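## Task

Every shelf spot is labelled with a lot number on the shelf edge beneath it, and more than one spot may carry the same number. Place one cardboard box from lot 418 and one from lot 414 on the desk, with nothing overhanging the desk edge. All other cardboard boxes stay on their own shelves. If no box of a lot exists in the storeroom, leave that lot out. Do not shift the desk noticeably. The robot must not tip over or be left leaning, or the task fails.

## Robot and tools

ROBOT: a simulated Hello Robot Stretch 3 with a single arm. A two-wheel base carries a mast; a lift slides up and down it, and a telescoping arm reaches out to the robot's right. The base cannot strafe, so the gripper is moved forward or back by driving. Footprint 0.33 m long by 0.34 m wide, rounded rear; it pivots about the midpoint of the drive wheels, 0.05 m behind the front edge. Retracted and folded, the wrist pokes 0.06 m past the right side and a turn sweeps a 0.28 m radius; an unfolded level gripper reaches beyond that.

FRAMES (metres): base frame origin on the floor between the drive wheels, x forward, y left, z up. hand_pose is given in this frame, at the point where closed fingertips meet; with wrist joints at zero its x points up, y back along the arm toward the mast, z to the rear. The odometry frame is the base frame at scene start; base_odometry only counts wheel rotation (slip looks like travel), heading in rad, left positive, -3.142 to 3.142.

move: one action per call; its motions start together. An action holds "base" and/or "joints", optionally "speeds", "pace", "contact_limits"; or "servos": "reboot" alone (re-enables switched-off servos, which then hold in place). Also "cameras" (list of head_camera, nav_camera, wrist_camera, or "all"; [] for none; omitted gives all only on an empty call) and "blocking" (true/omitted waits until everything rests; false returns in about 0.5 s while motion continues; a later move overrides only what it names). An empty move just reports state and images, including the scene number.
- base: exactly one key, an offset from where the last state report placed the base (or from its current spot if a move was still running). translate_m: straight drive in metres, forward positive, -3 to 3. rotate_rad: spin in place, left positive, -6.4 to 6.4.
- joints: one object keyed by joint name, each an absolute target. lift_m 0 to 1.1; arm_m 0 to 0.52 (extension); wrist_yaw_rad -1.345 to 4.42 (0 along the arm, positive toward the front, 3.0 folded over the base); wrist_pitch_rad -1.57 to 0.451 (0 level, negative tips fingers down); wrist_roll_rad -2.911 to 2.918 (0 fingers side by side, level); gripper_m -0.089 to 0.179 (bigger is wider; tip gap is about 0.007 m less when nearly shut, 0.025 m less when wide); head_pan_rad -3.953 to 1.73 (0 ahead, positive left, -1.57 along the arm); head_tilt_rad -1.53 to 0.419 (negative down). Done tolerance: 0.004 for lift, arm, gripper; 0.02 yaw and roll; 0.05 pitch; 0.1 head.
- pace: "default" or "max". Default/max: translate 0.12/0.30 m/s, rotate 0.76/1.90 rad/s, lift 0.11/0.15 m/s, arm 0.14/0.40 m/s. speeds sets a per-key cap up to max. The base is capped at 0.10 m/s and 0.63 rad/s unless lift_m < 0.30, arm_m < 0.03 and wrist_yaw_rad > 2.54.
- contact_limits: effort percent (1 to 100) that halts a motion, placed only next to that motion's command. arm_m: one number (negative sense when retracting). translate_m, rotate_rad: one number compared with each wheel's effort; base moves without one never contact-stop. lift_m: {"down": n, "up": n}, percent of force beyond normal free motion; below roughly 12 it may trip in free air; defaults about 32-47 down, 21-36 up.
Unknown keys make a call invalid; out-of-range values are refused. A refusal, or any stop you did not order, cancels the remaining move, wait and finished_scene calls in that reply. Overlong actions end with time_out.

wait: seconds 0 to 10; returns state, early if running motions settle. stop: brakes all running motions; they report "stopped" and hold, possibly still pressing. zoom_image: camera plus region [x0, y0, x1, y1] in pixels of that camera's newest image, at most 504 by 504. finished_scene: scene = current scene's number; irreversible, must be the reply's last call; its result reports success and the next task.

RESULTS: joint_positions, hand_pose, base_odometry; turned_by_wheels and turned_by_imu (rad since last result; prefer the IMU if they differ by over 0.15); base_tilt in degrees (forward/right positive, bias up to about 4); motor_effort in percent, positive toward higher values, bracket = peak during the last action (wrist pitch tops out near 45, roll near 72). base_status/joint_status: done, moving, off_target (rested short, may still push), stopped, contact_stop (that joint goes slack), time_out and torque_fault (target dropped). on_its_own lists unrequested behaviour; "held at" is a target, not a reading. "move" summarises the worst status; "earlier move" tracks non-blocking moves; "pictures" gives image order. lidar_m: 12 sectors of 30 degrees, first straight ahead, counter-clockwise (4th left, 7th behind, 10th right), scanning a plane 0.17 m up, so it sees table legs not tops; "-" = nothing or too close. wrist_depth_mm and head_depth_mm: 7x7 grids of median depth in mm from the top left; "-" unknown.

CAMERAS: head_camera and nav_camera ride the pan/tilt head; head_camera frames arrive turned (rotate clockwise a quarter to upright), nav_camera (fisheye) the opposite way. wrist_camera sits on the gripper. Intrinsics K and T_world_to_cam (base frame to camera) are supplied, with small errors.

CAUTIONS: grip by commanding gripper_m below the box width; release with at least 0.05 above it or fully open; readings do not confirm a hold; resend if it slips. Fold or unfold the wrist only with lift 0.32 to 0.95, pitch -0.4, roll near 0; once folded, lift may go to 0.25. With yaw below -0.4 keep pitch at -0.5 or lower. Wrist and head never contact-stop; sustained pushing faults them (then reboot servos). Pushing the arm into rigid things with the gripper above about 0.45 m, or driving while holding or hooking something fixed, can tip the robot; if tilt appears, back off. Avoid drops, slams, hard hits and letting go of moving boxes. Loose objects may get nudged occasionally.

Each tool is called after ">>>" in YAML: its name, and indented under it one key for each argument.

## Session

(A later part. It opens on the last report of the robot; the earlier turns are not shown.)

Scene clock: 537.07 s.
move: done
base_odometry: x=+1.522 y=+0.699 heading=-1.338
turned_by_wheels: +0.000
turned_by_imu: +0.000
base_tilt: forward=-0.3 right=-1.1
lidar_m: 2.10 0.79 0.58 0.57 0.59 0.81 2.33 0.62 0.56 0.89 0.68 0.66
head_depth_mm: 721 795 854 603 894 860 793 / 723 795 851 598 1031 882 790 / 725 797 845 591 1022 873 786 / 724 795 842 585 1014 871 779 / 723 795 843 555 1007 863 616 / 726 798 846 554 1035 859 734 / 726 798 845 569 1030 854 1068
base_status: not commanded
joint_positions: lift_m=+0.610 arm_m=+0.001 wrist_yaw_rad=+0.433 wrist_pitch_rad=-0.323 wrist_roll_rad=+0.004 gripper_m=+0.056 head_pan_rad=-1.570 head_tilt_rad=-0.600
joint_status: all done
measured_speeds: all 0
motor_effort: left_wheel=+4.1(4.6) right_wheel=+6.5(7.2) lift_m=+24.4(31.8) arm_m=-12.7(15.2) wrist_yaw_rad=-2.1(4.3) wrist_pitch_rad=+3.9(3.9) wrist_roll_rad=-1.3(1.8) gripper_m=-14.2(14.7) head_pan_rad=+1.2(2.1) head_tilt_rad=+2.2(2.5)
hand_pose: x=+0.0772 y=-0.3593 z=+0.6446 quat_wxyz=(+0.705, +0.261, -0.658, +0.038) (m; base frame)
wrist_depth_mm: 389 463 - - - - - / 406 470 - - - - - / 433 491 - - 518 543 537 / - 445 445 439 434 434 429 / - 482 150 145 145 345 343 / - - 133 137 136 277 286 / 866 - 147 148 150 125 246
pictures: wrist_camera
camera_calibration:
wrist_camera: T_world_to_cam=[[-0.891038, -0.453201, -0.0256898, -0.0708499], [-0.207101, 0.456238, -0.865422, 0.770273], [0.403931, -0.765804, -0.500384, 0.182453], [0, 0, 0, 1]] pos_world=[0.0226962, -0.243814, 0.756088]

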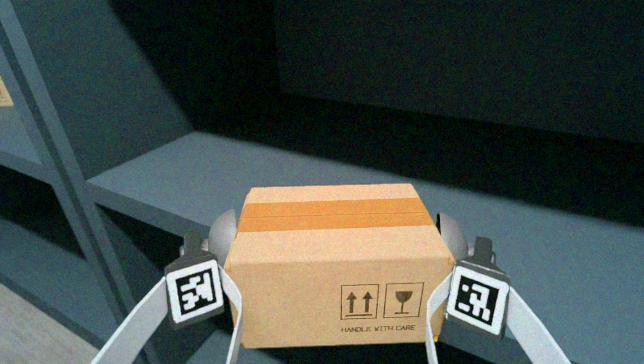

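>>> move:
  joints: {"wrist_yaw_rad":1.57,"head_pan_rad":-1.57,"head_tilt_rad":-0.4}

>>> move:
  base: {"translate_m":-1.0}
  contact_limits: {"translate_m":50}

>>> move:
  base: {"translate_m":-0.91}
  contact_limits: {"translate_m":50}
  cameras: ["wrist_camera"]

>>> move:
  base: {"rotate_rad":1.59}

Scene clock: 558.33 s.
move: done
base_odometry: x=+1.522 y=+0.699 heading=-1.338
turned_by_wheels: +0.000
turned_by_imu: +0.000
base_tilt: forward=-0.3 right=-1.2
lidar_m: 2.10 0.79 0.58 0.57 0.59 0.81 2.32 0.62 0.56 0.89 0.68 0.66
head_depth_mm: 427 789 838 873 608 839 833 / 433 786 841 881 603 963 849 / 440 787 837 871 596 958 839 / 448 782 841 876 590 951 835 / 456 783 837 875 557 947 834 / 466 784 839 874 554 942 830 / 476 785 839 873 579 966 826
base_status: not commanded
joint_positions: lift_m=+0.610 arm_m=+0.001 wrist_yaw_rad=+1.567 wrist_pitch_rad=-0.323 wrist_roll_rad=+0.004 gripper_m=+0.056 head_pan_rad=-1.570 head_tilt_rad=-0.396
joint_status: all done
measured_speeds: all 0
motor_effort: left_wheel=+4.4(4.6) right_wheel=+6.5(7.2) lift_m=+27.2(27.3) arm_m=-13.3(13.3) wrist_yaw_rad=+2.4(5.1) wrist_pitch_rad=+3.8(3.9) wrist_roll_rad=-1.3(1.6) gripper_m=-14.3(14.6) head_pan_rad=+1.4(3.5) head_tilt_rad=+1.6(6.2)
hand_pose: x=+0.2140 y=-0.1466 z=+0.6446 quat_wxyz=(+0.574, +0.574, -0.415, +0.411) (m; base frame)
wrist_depth_mm: - - - - - - 429 / - - - - - 846 387 / - - - - - - 411 / - - - - - - 426 / - - 147 145 144 - 471 / 875 - 134 137 137 125 504 / - 810 803 152 783 125 -
pictures: none

Scene clock: 569.47 s.
move: done
base_odometry: x=+1.291 y=+1.672 heading=-1.338
turned_by_wheels: +0.000
turned_by_imu: -0.001
base_tilt: forward=-0.3 right=-1.2
lidar_m: 2.14 0.81 0.60 0.58 0.60 0.83 1.35 1.40 0.52 0.88 0.76 0.69
head_depth_mm: 436 770 814 814 603 499 775 / 441 776 830 870 598 956 844 / 450 776 831 868 594 952 840 / 457 776 832 862 588 945 835 / 465 778 832 863 583 944 829 / 475 773 830 859 578 941 827 / 487 775 828 863 574 936 825
base_status: done
joint_positions: lift_m=+0.610 arm_m=+0.001 wrist_yaw_rad=+1.567 wrist_pitch_rad=-0.323 wrist_roll_rad=+0.004 gripper_m=+0.056 head_pan_rad=-1.570 head_tilt_rad=-0.400
joint_status: not commanded
measured_speeds: all 0
motor_effort: left_wheel=-2.9(10.3) right_wheel=-8.9(14.4) lift_m=+31.2(32.0) arm_m=-11.6(13.2) wrist_yaw_rad=+3.0(3.9) wrist_pitch_rad=+3.8(3.9) wrist_roll_rad=-1.5(1.7) gripper_m=-13.9(14.6) head_pan_rad=+0.9(1.8) head_tilt_rad=-4.2(4.8)
contact_limits: translate_m 50 (maximum 100)
hand_pose: x=+0.2140 y=-0.1466 z=+0.6446 quat_wxyz=(+0.574, +0.574, -0.415, +0.411) (m; base frame)
wrist_depth_mm: - - - - - - 397 / - - - - - 795 - / - - - - - - - / - - - - - - - / - - 148 145 145 - - / 885 - 134 137 137 - - / - 840 785 152 793 122 -
pictures: none

Scene clock: 579.70 s.
move: done
base_odometry: x=+1.082 y=+2.557 heading=-1.338
turned_by_wheels: +0.000
turned_by_imu: +0.000
base_tilt: forward=-0.4 right=-1.2
lidar_m: 2.18 0.83 0.61 0.59 0.61 0.46 0.44 0.46 0.64 1.81 0.81 0.71
head_depth_mm: 1329 1294 1274 1243 1216 1200 1185 / 2001 1941 1863 1811 1765 1662 1403 / 2663 2785 2978 3197 2421 1779 1415 / 2677 2832 3044 3258 2402 1764 1404 / 2682 2832 2985 3217 2365 1761 1392 / 2702 2858 3036 3170 2373 1752 1389 / 2671 2830 3042 3125 2350 1741 1385
base_status: done
joint_positions: lift_m=+0.610 arm_m=+0.001 wrist_yaw_rad=+1.567 wrist_pitch_rad=-0.323 wrist_roll_rad=+0.004 gripper_m=+0.056 head_pan_rad=-1.570 head_tilt_rad=-0.400
joint_status: not commanded
measured_speeds: all 0
motor_effort: left_wheel=-5.1(9.9) right_wheel=-6.1(14.9) lift_m=+29.6(31.7) arm_m=-11.7(12.6) wrist_yaw_rad=+2.8(3.6) wrist_pitch_rad=+3.8(3.9) wrist_roll_rad=-1.5(1.8) gripper_m=-14.3(14.6) head_pan_rad=+0.5(1.4) head_tilt_rad=-3.6(4.8)
contact_limits: translate_m 50 (maximum 100)
hand_pose: x=+0.2140 y=-0.1466 z=+0.6446 quat_wxyz=(+0.574, +0.574, -0.415, +0.411) (m; base frame)
wrist_depth_mm: - - - - - - - / - - - - - 835 - / - - - - - - - / - - - - - - - / - - 148 144 144 630 - / 904 - 133 137 137 - - / - 822 800 152 788 121 -
pictures: wrist_camera
camera_calibration:
wrist_camera: T_world_to_cam=[[0.033946, -0.999093, -0.0257058, -0.13045], [-0.501037, 0.00524267, -0.86541, 0.698389], [0.86476, 0.0422568, -0.500404, 0.309845], [0, 0, 0, 1]] pos_world=[0.0864049, -0.147087, 0.756088]

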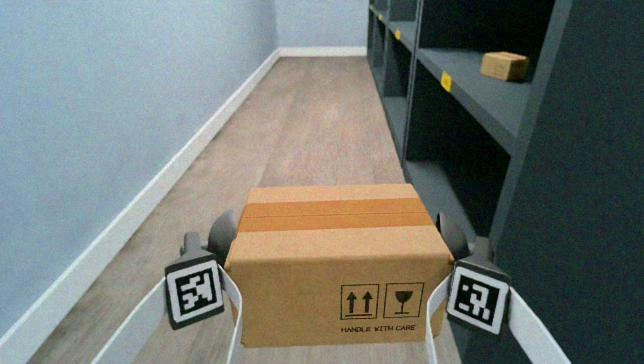

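Scene clock: 583.33 s.
move: done
base_odometry: x=+1.082 y=+2.557 heading=+0.251
turned_by_wheels: +1.590
turned_by_imu: +1.564
base_tilt: forward=-0.4 right=-1.2
lidar_m: 0.59 0.61 0.46 0.44 0.46 0.64 1.85 0.80 0.71 2.16 0.82 0.61
head_depth_mm: 1276 1310 1398 1482 1467 1523 1352 / 2062 2156 2240 2264 1713 1697 1418 / 3568 3722 - 3345 2422 1780 1406 / 3604 3811 - 3704 2396 1780 1401 / 3547 3814 - 3676 2360 1758 1407 / 2363 2424 2503 2582 2273 1758 1388 / 1614 1638 1668 1717 1736 1665 1379
base_status: done
joint_positions: lift_m=+0.610 arm_m=+0.001 wrist_yaw_rad=+1.567 wrist_pitch_rad=-0.323 wrist_roll_rad=+0.004 gripper_m=+0.056 head_pan_rad=-1.570 head_tilt_rad=-0.400
joint_status: not commanded
measured_speeds: all 0
motor_effort: left_wheel=-9.1(12.2) right_wheel=+9.5(12.1) lift_m=+29.0(30.0) arm_m=-13.1(13.6) wrist_yaw_rad=+2.2(3.6) wrist_pitch_rad=+3.7(3.9) wrist_roll_rad=-1.4(1.8) gripper_m=-14.1(14.6) head_pan_rad=+0.5(1.0) head_tilt_rad=-3.5(4.6)
hand_pose: x=+0.2140 y=-0.1465 z=+0.6446 quat_wxyz=(+0.574, +0.574, -0.415, +0.411) (m; base frame)
wrist_depth_mm: 477 470 467 457 449 445 437 / 511 502 498 489 480 477 471 / 543 532 530 526 517 516 499 / - - - 177 176 546 536 / 655 - 148 145 144 - - / 705 - 134 137 137 - - / - - 149 149 150 - -
pictures: none

>>> move:
  base: {"translate_m": -1.0}
  contact_limits: {"translate_m": 50}

>>> move:
  base: {"translate_m": -0.70}
  contact_limits: {"translate_m": 50}

>>> move:
  base: {"rotate_rad": -1.57}
  cameras: ["head_camera","nav_camera"]

Scene clock: 615.43 s.
move: done
base_odometry: x=+0.113 y=+2.308 heading=+0.252
turned_by_wheels: +0.000
turned_by_imu: -0.001
base_tilt: forward=-0.4 right=-1.2
lidar_m: 1.57 0.64 0.48 0.46 0.48 0.66 1.91 1.96 2.32 0.57 0.58 1.63
head_depth_mm: 3582 3835 - - 2461 1803 1423 / 3544 3684 - 3840 2448 1773 1418 / 3577 3836 - 3805 2430 1776 1404 / 3540 3823 3753 3480 2406 1776 1407 / 854 902 960 1031 1121 1214 1290 / 457 486 520 554 598 652 713 / 449 477 509 549 593 645 704
base_status: done
joint_positions: lift_m=+0.610 arm_m=+0.001 wrist_yaw_rad=+1.567 wrist_pitch_rad=-0.323 wrist_roll_rad=+0.004 gripper_m=+0.056 head_pan_rad=-1.570 head_tilt_rad=-0.400
joint_status: not commanded
measured_speeds: all 0
motor_effort: left_wheel=-4.2(12.7) right_wheel=-6.9(11.7) lift_m=+26.6(29.0) arm_m=-11.4(12.8) wrist_yaw_rad=+2.1(3.8) wrist_pitch_rad=+3.8(3.9) wrist_roll_rad=-1.2(1.7) gripper_m=-14.1(14.7) head_pan_rad=-0.1(1.1) head_tilt_rad=-3.7(4.5)
contact_limits: translate_m 50 (maximum 100)
hand_pose: x=+0.2140 y=-0.1465 z=+0.6446 quat_wxyz=(+0.574, +0.574, -0.415, +0.411) (m; base frame)
wrist_depth_mm: - - - - - - - / - - - - - - - / - - - - - - - / - - - - - - - / - - 148 145 144 - - / - 123 133 137 137 917 925 / - 831 801 151 784 798 -
pictures: none

Scene clock: 623.57 s.
move: done
base_odometry: x=-0.565 y=+2.134 heading=+0.251
turned_by_wheels: +0.000
turned_by_imu: +0.000
base_tilt: forward=-0.2 right=-1.0
lidar_m: 1.72 0.66 0.49 0.47 0.49 0.68 1.48 1.39 1.75 2.98 1.13 0.98
head_depth_mm: 3607 3786 - 3326 2421 1824 1429 / 3590 3749 - 3839 2435 1802 1412 / 3566 3811 - 3822 2455 1781 1408 / 3499 3745 3874 3797 2414 1781 1407 / 3558 3885 - 3663 2395 1739 1395 / 3461 3314 3466 3218 2382 1760 1396 / 2339 2247 2297 2345 2219 1748 1388
base_status: done
joint_positions: lift_m=+0.610 arm_m=+0.001 wrist_yaw_rad=+1.567 wrist_pitch_rad=-0.323 wrist_roll_rad=+0.004 gripper_m=+0.056 head_pan_rad=-1.570 head_tilt_rad=-0.400
joint_status: not commanded
measured_speeds: all 0
motor_effort: left_wheel=-8.3(12.3) right_wheel=-2.4(11.8) lift_m=+25.6(27.5) arm_m=-10.0(11.8) wrist_yaw_rad=+2.6(3.9) wrist_pitch_rad=+3.9(3.9) wrist_roll_rad=-1.3(1.8) gripper_m=-14.3(14.7) head_pan_rad=-0.5(1.1) head_tilt_rad=-3.0(4.1)
contact_limits: translate_m 50 (maximum 100)
hand_pose: x=+0.2140 y=-0.1465 z=+0.6446 quat_wxyz=(+0.574, +0.574, -0.415, +0.411) (m; base frame)
wrist_depth_mm: - - - - - - 637 / - - - - - - 679 / - - - - - - - / - - - - - - - / - - 148 145 145 884 - / - 124 134 137 137 125 943 / - 823 794 152 783 788 823
pictures: none

Scene clock: 627.17 s.
move: done
base_odometry: x=-0.565 y=+2.134 heading=-1.318
turned_by_wheels: -1.570
turned_by_imu: -1.546
base_tilt: forward=-0.3 right=-1.2
lidar_m: 2.83 1.12 0.98 1.66 0.65 0.48 0.47 0.49 0.69 1.47 1.39 1.74
head_depth_mm: 1237 1304 1373 1382 1341 1317 1290 / 1239 1316 1403 1499 1628 1709 1425 / 1237 1315 1400 1515 1631 1728 1411 / 1247 1325 1421 1511 1633 1731 1408 / 1238 1327 1405 1514 1632 1717 1403 / 1244 1323 1415 1516 1646 1723 1392 / 1253 1331 1414 1518 1651 1718 1387
base_status: done
joint_positions: lift_m=+0.610 arm_m=+0.001 wrist_yaw_rad=+1.567 wrist_pitch_rad=-0.323 wrist_roll_rad=+0.004 gripper_m=+0.056 head_pan_rad=-1.570 head_tilt_rad=-0.400
joint_status: not commanded
measured_speeds: all 0
motor_effort: left_wheel=+7.8(12.2) right_wheel=-9.6(13.0) lift_m=+25.1(26.1) arm_m=-13.1(13.4) wrist_yaw_rad=+2.5(3.3) wrist_pitch_rad=+3.8(3.9) wrist_roll_rad=-1.3(1.7) gripper_m=-13.9(14.5) head_pan_rad=-0.7(1.3) head_tilt_rad=-3.2(3.8)
hand_pose: x=+0.2140 y=-0.1465 z=+0.6446 quat_wxyz=(+0.574, +0.574, -0.415, +0.411) (m; base frame)
wrist_depth_mm: - - - - - - - / - - - - - - - / - - - - - - - / - - - - - - - / - - 148 145 144 - - / - - 134 137 137 933 971 / 879 833 790 151 786 782 830
pictures: head_camera (sideways), nav_camera (sideways)
camera_calibration:
head_camera: T_world_to_cam=[[-0.0466079, 0.340228, -0.939187, 1.23804], [0.997511, -0.0339571, -0.0618035, 0.0739806], [-0.0529193, -0.93973, -0.337799, 0.395604], [0, 0, 0, 1]] pos_world=[0.0048412, -0.0469443, 1.30096]
nav_camera: T_world_to_cam=[[0.0173737, -0.364944, 0.930867, -1.16853], [-0.99979, -0.0164864, 0.0121966, 0.0404341], [0.0108956, -0.930884, -0.365153, 0.428413], [0, 0, 0, 1]] pos_world=[0.0560594, -0.0269779, 1.24369]

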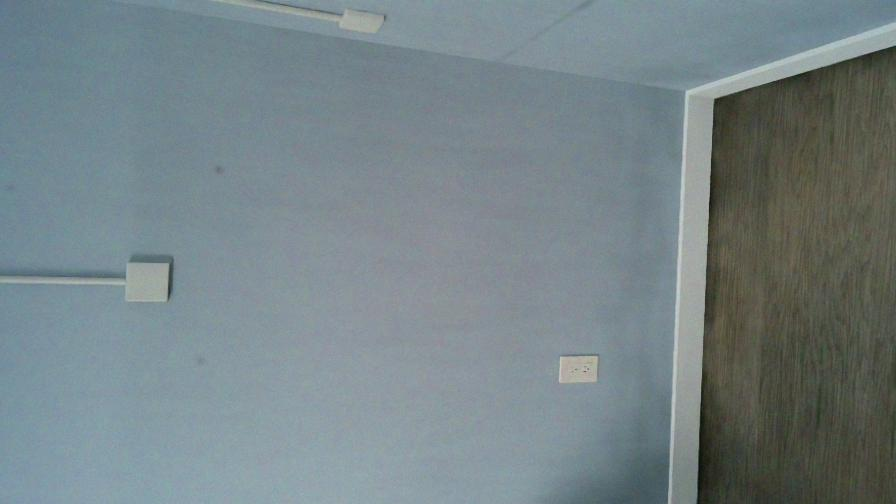

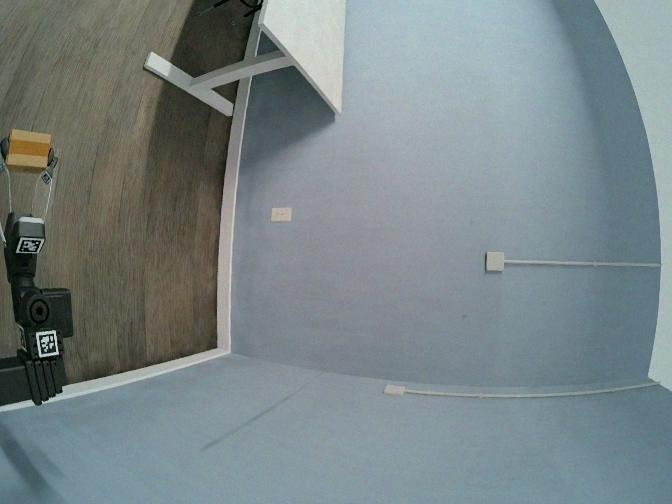

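>>> move:
  base: {"translate_m": 1.2}
  joints: {"lift_m": 0.85}

>>> move:
  base: {"translate_m": 0.55}
  joints: {"wrist_yaw_rad": 0}
  cameras: ["head_camera","nav_camera"]

Scene clock: 646.13 s.
move: done
base_odometry: x=-0.265 y=+0.972 heading=-1.318
turned_by_wheels: +0.000
turned_by_imu: +0.001
base_tilt: forward=-0.5 right=-1.1
lidar_m: 2.62 1.07 0.80 0.77 0.81 1.71 1.65 1.73 1.09 1.02 1.02 2.18
head_depth_mm: 1265 1349 1436 1548 1623 923 1427 / 1269 1345 1447 1525 1109 913 1425 / 1264 1345 1444 1514 1101 1287 1362 / 1269 1347 1439 1531 1087 1598 1410 / 1269 1346 1440 1516 1080 1581 1394 / 1277 1359 1450 1529 1069 1237 1357 / 1279 1358 1456 1520 1062 1560 1377
base_status: done
joint_positions: lift_m=+0.850 arm_m=+0.001 wrist_yaw_rad=+1.567 wrist_pitch_rad=-0.324 wrist_roll_rad=+0.004 gripper_m=+0.056 head_pan_rad=-1.570 head_tilt_rad=-0.400
joint_status: all done
measured_speeds: all 0
motor_effort: left_wheel=+8.0(12.0) right_wheel=+0.8(10.7) lift_m=+24.8(34.5) arm_m=-9.8(12.8) wrist_yaw_rad=+2.8(4.1) wrist_pitch_rad=+3.9(4.1) wrist_roll_rad=-1.4(1.8) gripper_m=-14.6(14.6) head_pan_rad=-1.7(2.0) head_tilt_rad=-3.2(4.3)
hand_pose: x=+0.2139 y=-0.1465 z=+0.8844 quat_wxyz=(+0.574, +0.574, -0.415, +0.411) (m; base frame)
wrist_depth_mm: - - - - - - - / - - - - - - - / - - - - - - - / - - - - - - - / - - 148 145 145 - - / - - 133 137 137 - - / - - - 152 - - -
pictures: none

Scene clock: 652.77 s.
move: done
base_odometry: x=-0.127 y=+0.440 heading=-1.318
turned_by_wheels: +0.000
turned_by_imu: +0.000
base_tilt: forward=-0.3 right=-1.1
lidar_m: 2.08 1.04 0.78 0.76 0.79 1.11 2.21 2.10 1.04 0.87 1.17 2.20
head_depth_mm: 1274 1361 1453 1524 1116 1607 1429 / 1272 1352 1460 1530 1105 1601 1386 / 1283 1366 1454 1534 1099 1592 442 / 1288 1363 1463 1539 1086 1111 437 / 1284 1372 1469 1533 1082 1376 1285 / 1290 1372 1467 1542 1070 1632 1392 / 1288 1371 1457 1526 1066 1331 1365
base_status: done
joint_positions: lift_m=+0.850 arm_m=+0.001 wrist_yaw_rad=+0.003 wrist_pitch_rad=-0.324 wrist_roll_rad=+0.004 gripper_m=+0.056 head_pan_rad=-1.570 head_tilt_rad=-0.400
joint_status: all done
measured_speeds: all 0
motor_effort: left_wheel=+3.6(12.4) right_wheel=+6.7(10.5) lift_m=+26.3(26.4) arm_m=-9.0(10.3) wrist_yaw_rad=-2.2(7.6) wrist_pitch_rad=+3.9(4.1) wrist_roll_rad=-1.4(1.7) gripper_m=-14.5(14.6) head_pan_rad=-0.8(2.1) head_tilt_rad=-3.2(3.9)
hand_pose: x=-0.0208 y=-0.3808 z=+0.8844 quat_wxyz=(+0.697, +0.115, -0.699, -0.113) (m; base frame)
wrist_depth_mm: - - - - - - - / - - - - - - - / - - 652 - - - - / - - - 176 176 - - / - - 148 144 145 - - / - - 134 137 136 - - / - - - 151 - - -
pictures: head_camera (sideways), nav_camera (sideways)
camera_calibration:
head_camera: T_world_to_cam=[[-0.0466079, 0.340228, -0.939187, 1.23804], [0.997511, -0.0339571, -0.0618035, 0.0739806], [-0.0529193, -0.93973, -0.337799, 0.395604], [0, 0, 0, 1]] pos_world=[0.0048412, -0.0469443, 1.30096]
nav_camera: T_world_to_cam=[[0.0173737, -0.364944, 0.930867, -1.16853], [-0.99979, -0.0164864, 0.0121966, 0.0404341], [0.0108956, -0.930884, -0.365153, 0.428413], [0, 0, 0, 1]] pos_world=[0.0560594, -0.0269779, 1.24369]

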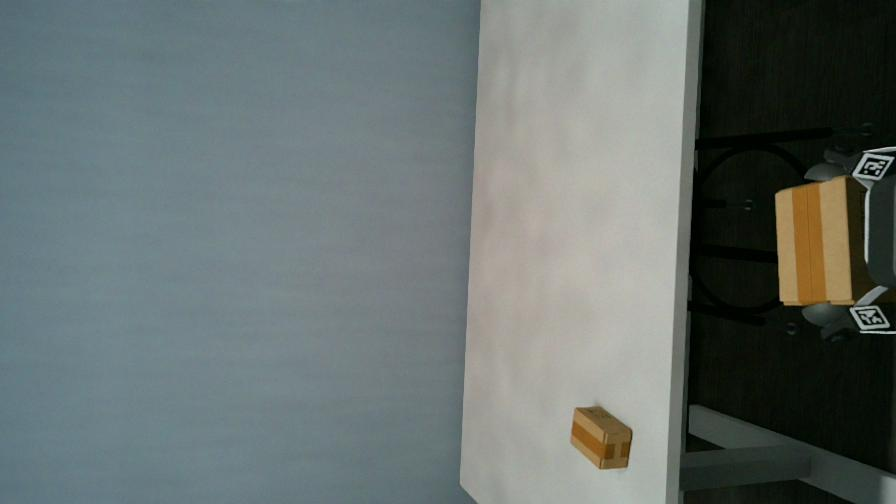

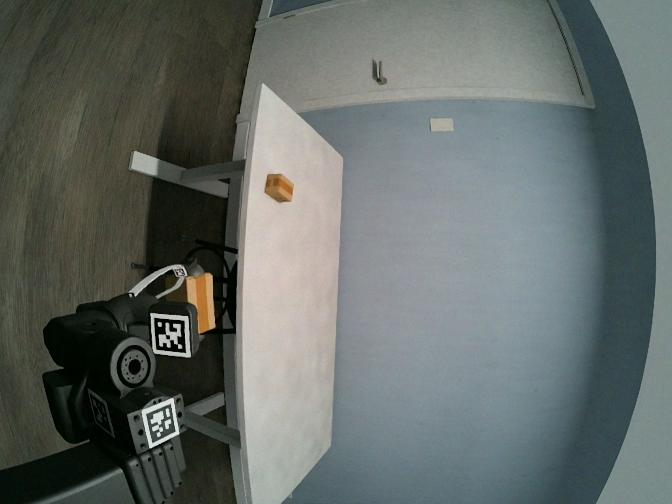

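>>> move:
  joints: {"arm_m": 0.51}

>>> move:
  joints: {"lift_m": 0.755}

>>> move:
  joints: {"lift_m": 0.69}
  speeds: {"lift_m": 0.02}
  contact_limits: {"lift_m": {"down": 13}}
  cameras: ["head_camera"]

Scene clock: 663.87 s.
move: done
base_odometry: x=-0.127 y=+0.440 heading=-1.318
turned_by_wheels: +0.000
turned_by_imu: +0.000
base_tilt: forward=-0.4 right=-1.0
lidar_m: 2.07 1.04 0.78 0.76 0.79 1.11 2.20 2.10 1.04 0.87 1.17 2.21
head_depth_mm: 1277 1351 1444 1518 1118 371 - / 1276 1356 1458 1534 476 355 1376 / 1282 1370 1447 1510 946 1597 1376 / 1283 1363 1454 1537 940 1110 1328 / 1289 1373 1456 1542 1080 1386 1403 / 1291 1378 1460 1541 1071 1623 1392 / 1285 1379 1461 1528 1062 1325 1373
base_status: not commanded
joint_positions: lift_m=+0.850 arm_m=+0.510 wrist_yaw_rad=+0.003 wrist_pitch_rad=-0.324 wrist_roll_rad=+0.004 gripper_m=+0.056 head_pan_rad=-1.570 head_tilt_rad=-0.400
joint_status: all done
measured_speeds: all 0
motor_effort: left_wheel=+3.7(4.3) right_wheel=+6.6(7.4) lift_m=+27.3(27.3) arm_m=+13.6(15.3) wrist_yaw_rad=-4.1(4.4) wrist_pitch_rad=+3.9(4.1) wrist_roll_rad=-1.3(1.9) gripper_m=-14.2(14.6) head_pan_rad=-1.4(2.3) head_tilt_rad=-2.6(3.5)
hand_pose: x=-0.0208 y=-0.8902 z=+0.8843 quat_wxyz=(+0.697, +0.115, -0.699, -0.114) (m; base frame)
wrist_depth_mm: - - - - - - - / - - - - - - - / - - - - - - - / - - - 176 - - - / - - 148 144 144 - - / - - 133 137 137 - - / - - 147 148 150 - -
pictures: none

Scene clock: 665.57 s.
move: done
base_odometry: x=-0.127 y=+0.440 heading=-1.318
turned_by_wheels: +0.000
turned_by_imu: +0.000
base_tilt: forward=-0.4 right=-1.2
lidar_m: 2.07 1.04 0.78 0.76 0.79 1.11 2.20 2.11 1.04 0.87 1.16 2.21
head_depth_mm: 1284 1358 1456 1517 1113 1623 1430 / 1272 1374 1457 1530 1101 498 373 / 1286 1361 1456 1526 666 904 1373 / 1288 1363 1452 1537 687 1111 1325 / 1290 1368 1467 1540 1077 1383 1399 / 1288 1369 1460 1545 1072 1632 1388 / 1297 1380 1473 1536 1063 1324 1361
base_status: not commanded
joint_positions: lift_m=+0.755 arm_m=+0.510 wrist_yaw_rad=+0.003 wrist_pitch_rad=-0.324 wrist_roll_rad=+0.004 gripper_m=+0.056 head_pan_rad=-1.570 head_tilt_rad=-0.400
joint_status: all done
measured_speeds: all 0
motor_effort: left_wheel=+3.6(3.9) right_wheel=+5.9(7.0) lift_m=+24.1(27.0) arm_m=+11.7(13.6) wrist_yaw_rad=-2.3(4.7) wrist_pitch_rad=+3.9(4.1) wrist_roll_rad=-1.4(1.7) gripper_m=-14.0(14.5) head_pan_rad=-1.9(2.2) head_tilt_rad=-2.2(3.4)
hand_pose: x=-0.0208 y=-0.8902 z=+0.7893 quat_wxyz=(+0.697, +0.115, -0.699, -0.114) (m; base frame)
wrist_depth_mm: - - - - - - - / - - - - - - - / - - - - - - - / - - - 176 - - - / - - 148 145 145 - - / - - 134 137 137 - - / - - 147 149 150 - -
pictures: none

Scene clock: 669.20 s.
move: done
base_odometry: x=-0.127 y=+0.440 heading=-1.318
turned_by_wheels: +0.000
turned_by_imu: +0.000
base_tilt: forward=-0.2 right=-1.2
lidar_m: 2.08 1.05 0.78 0.76 0.79 1.11 2.20 2.11 1.04 0.87 1.16 2.20
head_depth_mm: 1282 1364 1441 1526 1111 1621 1433 / 1279 1366 1451 1532 1106 916 446 / 1288 1370 1454 1538 1097 622 1330 / 1284 1373 1458 1533 957 1111 1330 / 1289 1371 1462 1544 1071 1392 1407 / 1291 1373 1456 1534 1071 1638 1398 / 1294 1376 1470 1530 1062 1330 1366
base_status: not commanded
joint_positions: lift_m=+0.690 arm_m=+0.510 wrist_yaw_rad=+0.003 wrist_pitch_rad=-0.239 wrist_roll_rad=+0.000 gripper_m=+0.056 head_pan_rad=-1.570 head_tilt_rad=-0.400
joint_status: all done
measured_speeds: all 0
on_its_own: wrist_pitch_rad is at rest, and its effort (-11.8) is outside its rest range (-8 to +12)
motor_effort: left_wheel=+3.3(4.1) right_wheel=+6.7(7.4) lift_m=+15.7(27.0) arm_m=+9.8(12.8) wrist_yaw_rad=-2.5(4.9) wrist_pitch_rad=-11.8(12.0) wrist_roll_rad=-0.2(1.6) gripper_m=-13.9(14.6) head_pan_rad=-2.1(2.5) head_tilt_rad=-2.4(3.4)
contact_limits: lift_m down 13 (down: maximum 72; up: maximum 65)
hand_pose: x=-0.0209 y=-0.8983 z=+0.7447 quat_wxyz=(+0.702, +0.085, -0.702, -0.084) (m; base frame)
wrist_depth_mm: - - - - - - - / - - - - - - - / - - - - - - - / - - - 165 165 - - / - - 134 134 140 - - / - - 136 136 137 122 - / - - 129 147 - - -
pictures: head_camera (sideways)
camera_calibration:
head_camera: T_world_to_cam=[[-0.0466079, 0.340228, -0.939187, 1.23804], [0.997511, -0.0339571, -0.0618035, 0.0739806], [-0.0529193, -0.93973, -0.337799, 0.395604], [0, 0, 0, 1]] pos_world=[0.0048412, -0.0469443, 1.30096]

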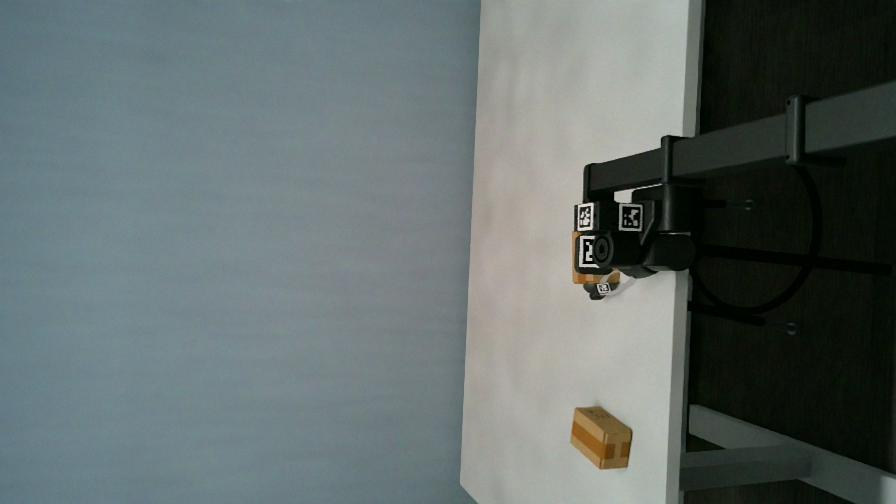

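>>> move:
  joints: {"lift_m": 0.705}
  speeds: {"lift_m": 0.02}

>>> move:
  joints: {"gripper_m": 0.179}

>>> move:
  joints: {"arm_m": 0.2}
  cameras: ["head_camera"]

Scene clock: 676.23 s.
move: done
base_odometry: x=-0.127 y=+0.440 heading=-1.318
turned_by_wheels: +0.000
turned_by_imu: +0.000
base_tilt: forward=-0.2 right=-1.0
lidar_m: 2.07 1.04 0.78 0.76 0.79 1.11 2.21 2.10 1.04 0.87 1.17 2.21
head_depth_mm: 1270 1358 1454 1528 1121 1612 1431 / 1274 1362 1449 1533 1103 911 418 / 1283 1360 1459 1531 993 676 1337 / 1289 1373 1466 1541 950 1119 1327 / 1286 1367 1463 1541 1080 1382 1402 / 1294 1372 1455 1543 1070 1643 1396 / 1294 1374 1463 1533 1062 1334 1360
base_status: not commanded
joint_positions: lift_m=+0.705 arm_m=+0.510 wrist_yaw_rad=+0.003 wrist_pitch_rad=-0.290 wrist_roll_rad=-0.001 gripper_m=+0.056 head_pan_rad=-1.570 head_tilt_rad=-0.400
joint_status: all done
measured_speeds: all 0
motor_effort: left_wheel=+3.7(3.8) right_wheel=+6.2(6.9) lift_m=+29.2(32.2) arm_m=+5.9(7.8) wrist_yaw_rad=-3.0(3.9) wrist_pitch_rad=-2.3(11.8) wrist_roll_rad=+0.5(0.5) gripper_m=-13.1(14.0) head_pan_rad=-1.9(2.5) head_tilt_rad=-2.0(3.1)
hand_pose: x=-0.0209 y=-0.8936 z=+0.7473 quat_wxyz=(+0.701, +0.104, -0.699, -0.102) (m; base frame)
wrist_depth_mm: - - - - - - - / - - - - - - - / - - - - - - - / - - - 164 164 - - / - - 136 135 141 - - / - - 135 138 137 - - / - - 129 151 - - -
pictures: none

Scene clock: 678.00 s.
move: done
base_odometry: x=-0.127 y=+0.440 heading=-1.318
turned_by_wheels: +0.000
turned_by_imu: +0.000
base_tilt: forward=-0.4 right=-1.1
lidar_m: 2.08 1.05 0.78 0.76 0.79 1.11 2.21 2.10 1.04 0.87 1.17 2.20
head_depth_mm: 1280 1354 1457 1514 1111 1620 1428 / 1279 1363 1453 1532 1108 914 429 / 1282 1358 1468 1532 996 676 1338 / 1289 1370 1451 1538 947 1109 1335 / 1280 1373 1463 1543 1076 1387 1391 / 1282 1376 1467 1540 1069 1636 1389 / 1287 1373 1470 1531 1059 1334 1367
base_status: not commanded
joint_positions: lift_m=+0.705 arm_m=+0.510 wrist_yaw_rad=+0.002 wrist_pitch_rad=-0.313 wrist_roll_rad=-0.001 gripper_m=+0.179 head_pan_rad=-1.570 head_tilt_rad=-0.400
joint_status: all done
measured_speeds: all 0
motor_effort: left_wheel=+3.2(4.0) right_wheel=+6.8(7.4) lift_m=+28.1(29.8) arm_m=+5.0(6.6) wrist_yaw_rad=-1.0(3.3) wrist_pitch_rad=+2.0(2.3) wrist_roll_rad=+0.3(0.7) gripper_m=+0.2(84.4) head_pan_rad=-2.2(2.5) head_tilt_rad=-2.2(3.0)
hand_pose: x=-0.0211 y=-0.8913 z=+0.7419 quat_wxyz=(+0.699, +0.111, -0.698, -0.110) (m; base frame)
wrist_depth_mm: - - - - - - - / - - - - - - - / - - - - - - - / - - - 160 160 - - / - 142 133 132 134 - - / - 126 142 142 143 - - / - - - - - - 105
pictures: none

Scene clock: 681.50 s.
move: done
base_odometry: x=-0.127 y=+0.440 heading=-1.318
turned_by_wheels: +0.000
turned_by_imu: +0.000
base_tilt: forward=-0.4 right=-1.2
lidar_m: 2.07 1.05 0.78 0.76 0.79 1.11 2.20 2.11 1.04 0.87 1.17 2.21
head_depth_mm: 1271 1355 1443 1524 1112 1622 1430 / 1278 1363 1460 1525 1103 1603 430 / 1285 1366 1463 1532 1095 1441 415 / 1287 1369 1458 1541 996 1114 502 / 1287 1362 1459 1537 1075 1363 1320 / 1294 1380 1471 1531 1072 1635 1394 / 1288 1378 1472 1534 1061 1329 1358
base_status: not commanded
joint_positions: lift_m=+0.705 arm_m=+0.200 wrist_yaw_rad=+0.002 wrist_pitch_rad=-0.314 wrist_roll_rad=-0.001 gripper_m=+0.179 head_pan_rad=-1.570 head_tilt_rad=-0.400
joint_status: all done
measured_speeds: all 0
motor_effort: left_wheel=+3.6(4.0) right_wheel=+6.4(7.5) lift_m=+26.9(29.0) arm_m=-12.7(15.0) wrist_yaw_rad=-2.1(3.5) wrist_pitch_rad=+2.1(2.1) wrist_roll_rad=+0.4(0.7) gripper_m=+1.0(1.1) head_pan_rad=-2.3(2.8) head_tilt_rad=-2.3(3.3)
hand_pose: x=-0.0211 y=-0.5813 z=+0.7417 quat_wxyz=(+0.699, +0.111, -0.698, -0.110) (m; base frame)
wrist_depth_mm: - - - - - - - / 400 415 - 412 - - - / - - - - - - - / - - - - - - - / - 840 - - - - - / 123 140 - - - - - / 908 929 952 957 925 908 105
pictures: head_camera (sideways)
camera_calibration:
head_camera: T_world_to_cam=[[-0.0466079, 0.340228, -0.939187, 1.23804], [0.997511, -0.0339571, -0.0618035, 0.0739806], [-0.0529193, -0.93973, -0.337799, 0.395604], [0, 0, 0, 1]] pos_world=[0.0048412, -0.0469443, 1.30096]

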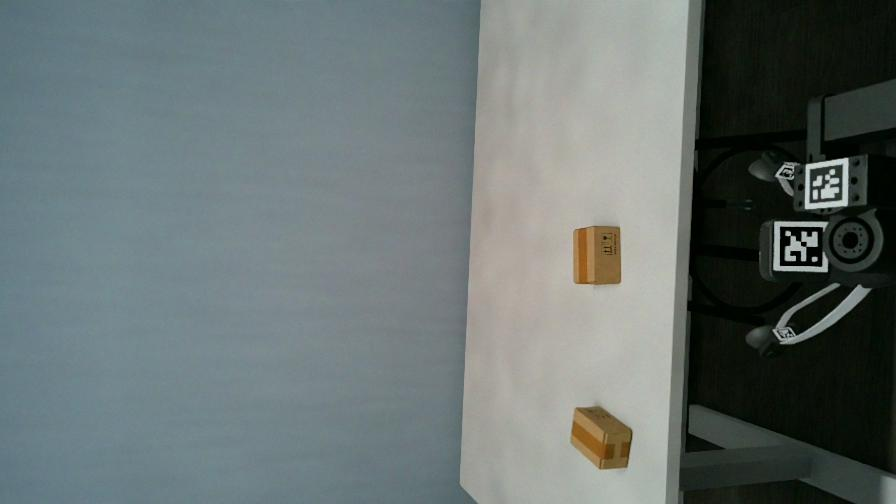

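>>> finished_scene:
  scene: 2

The scene is finished: the task was done.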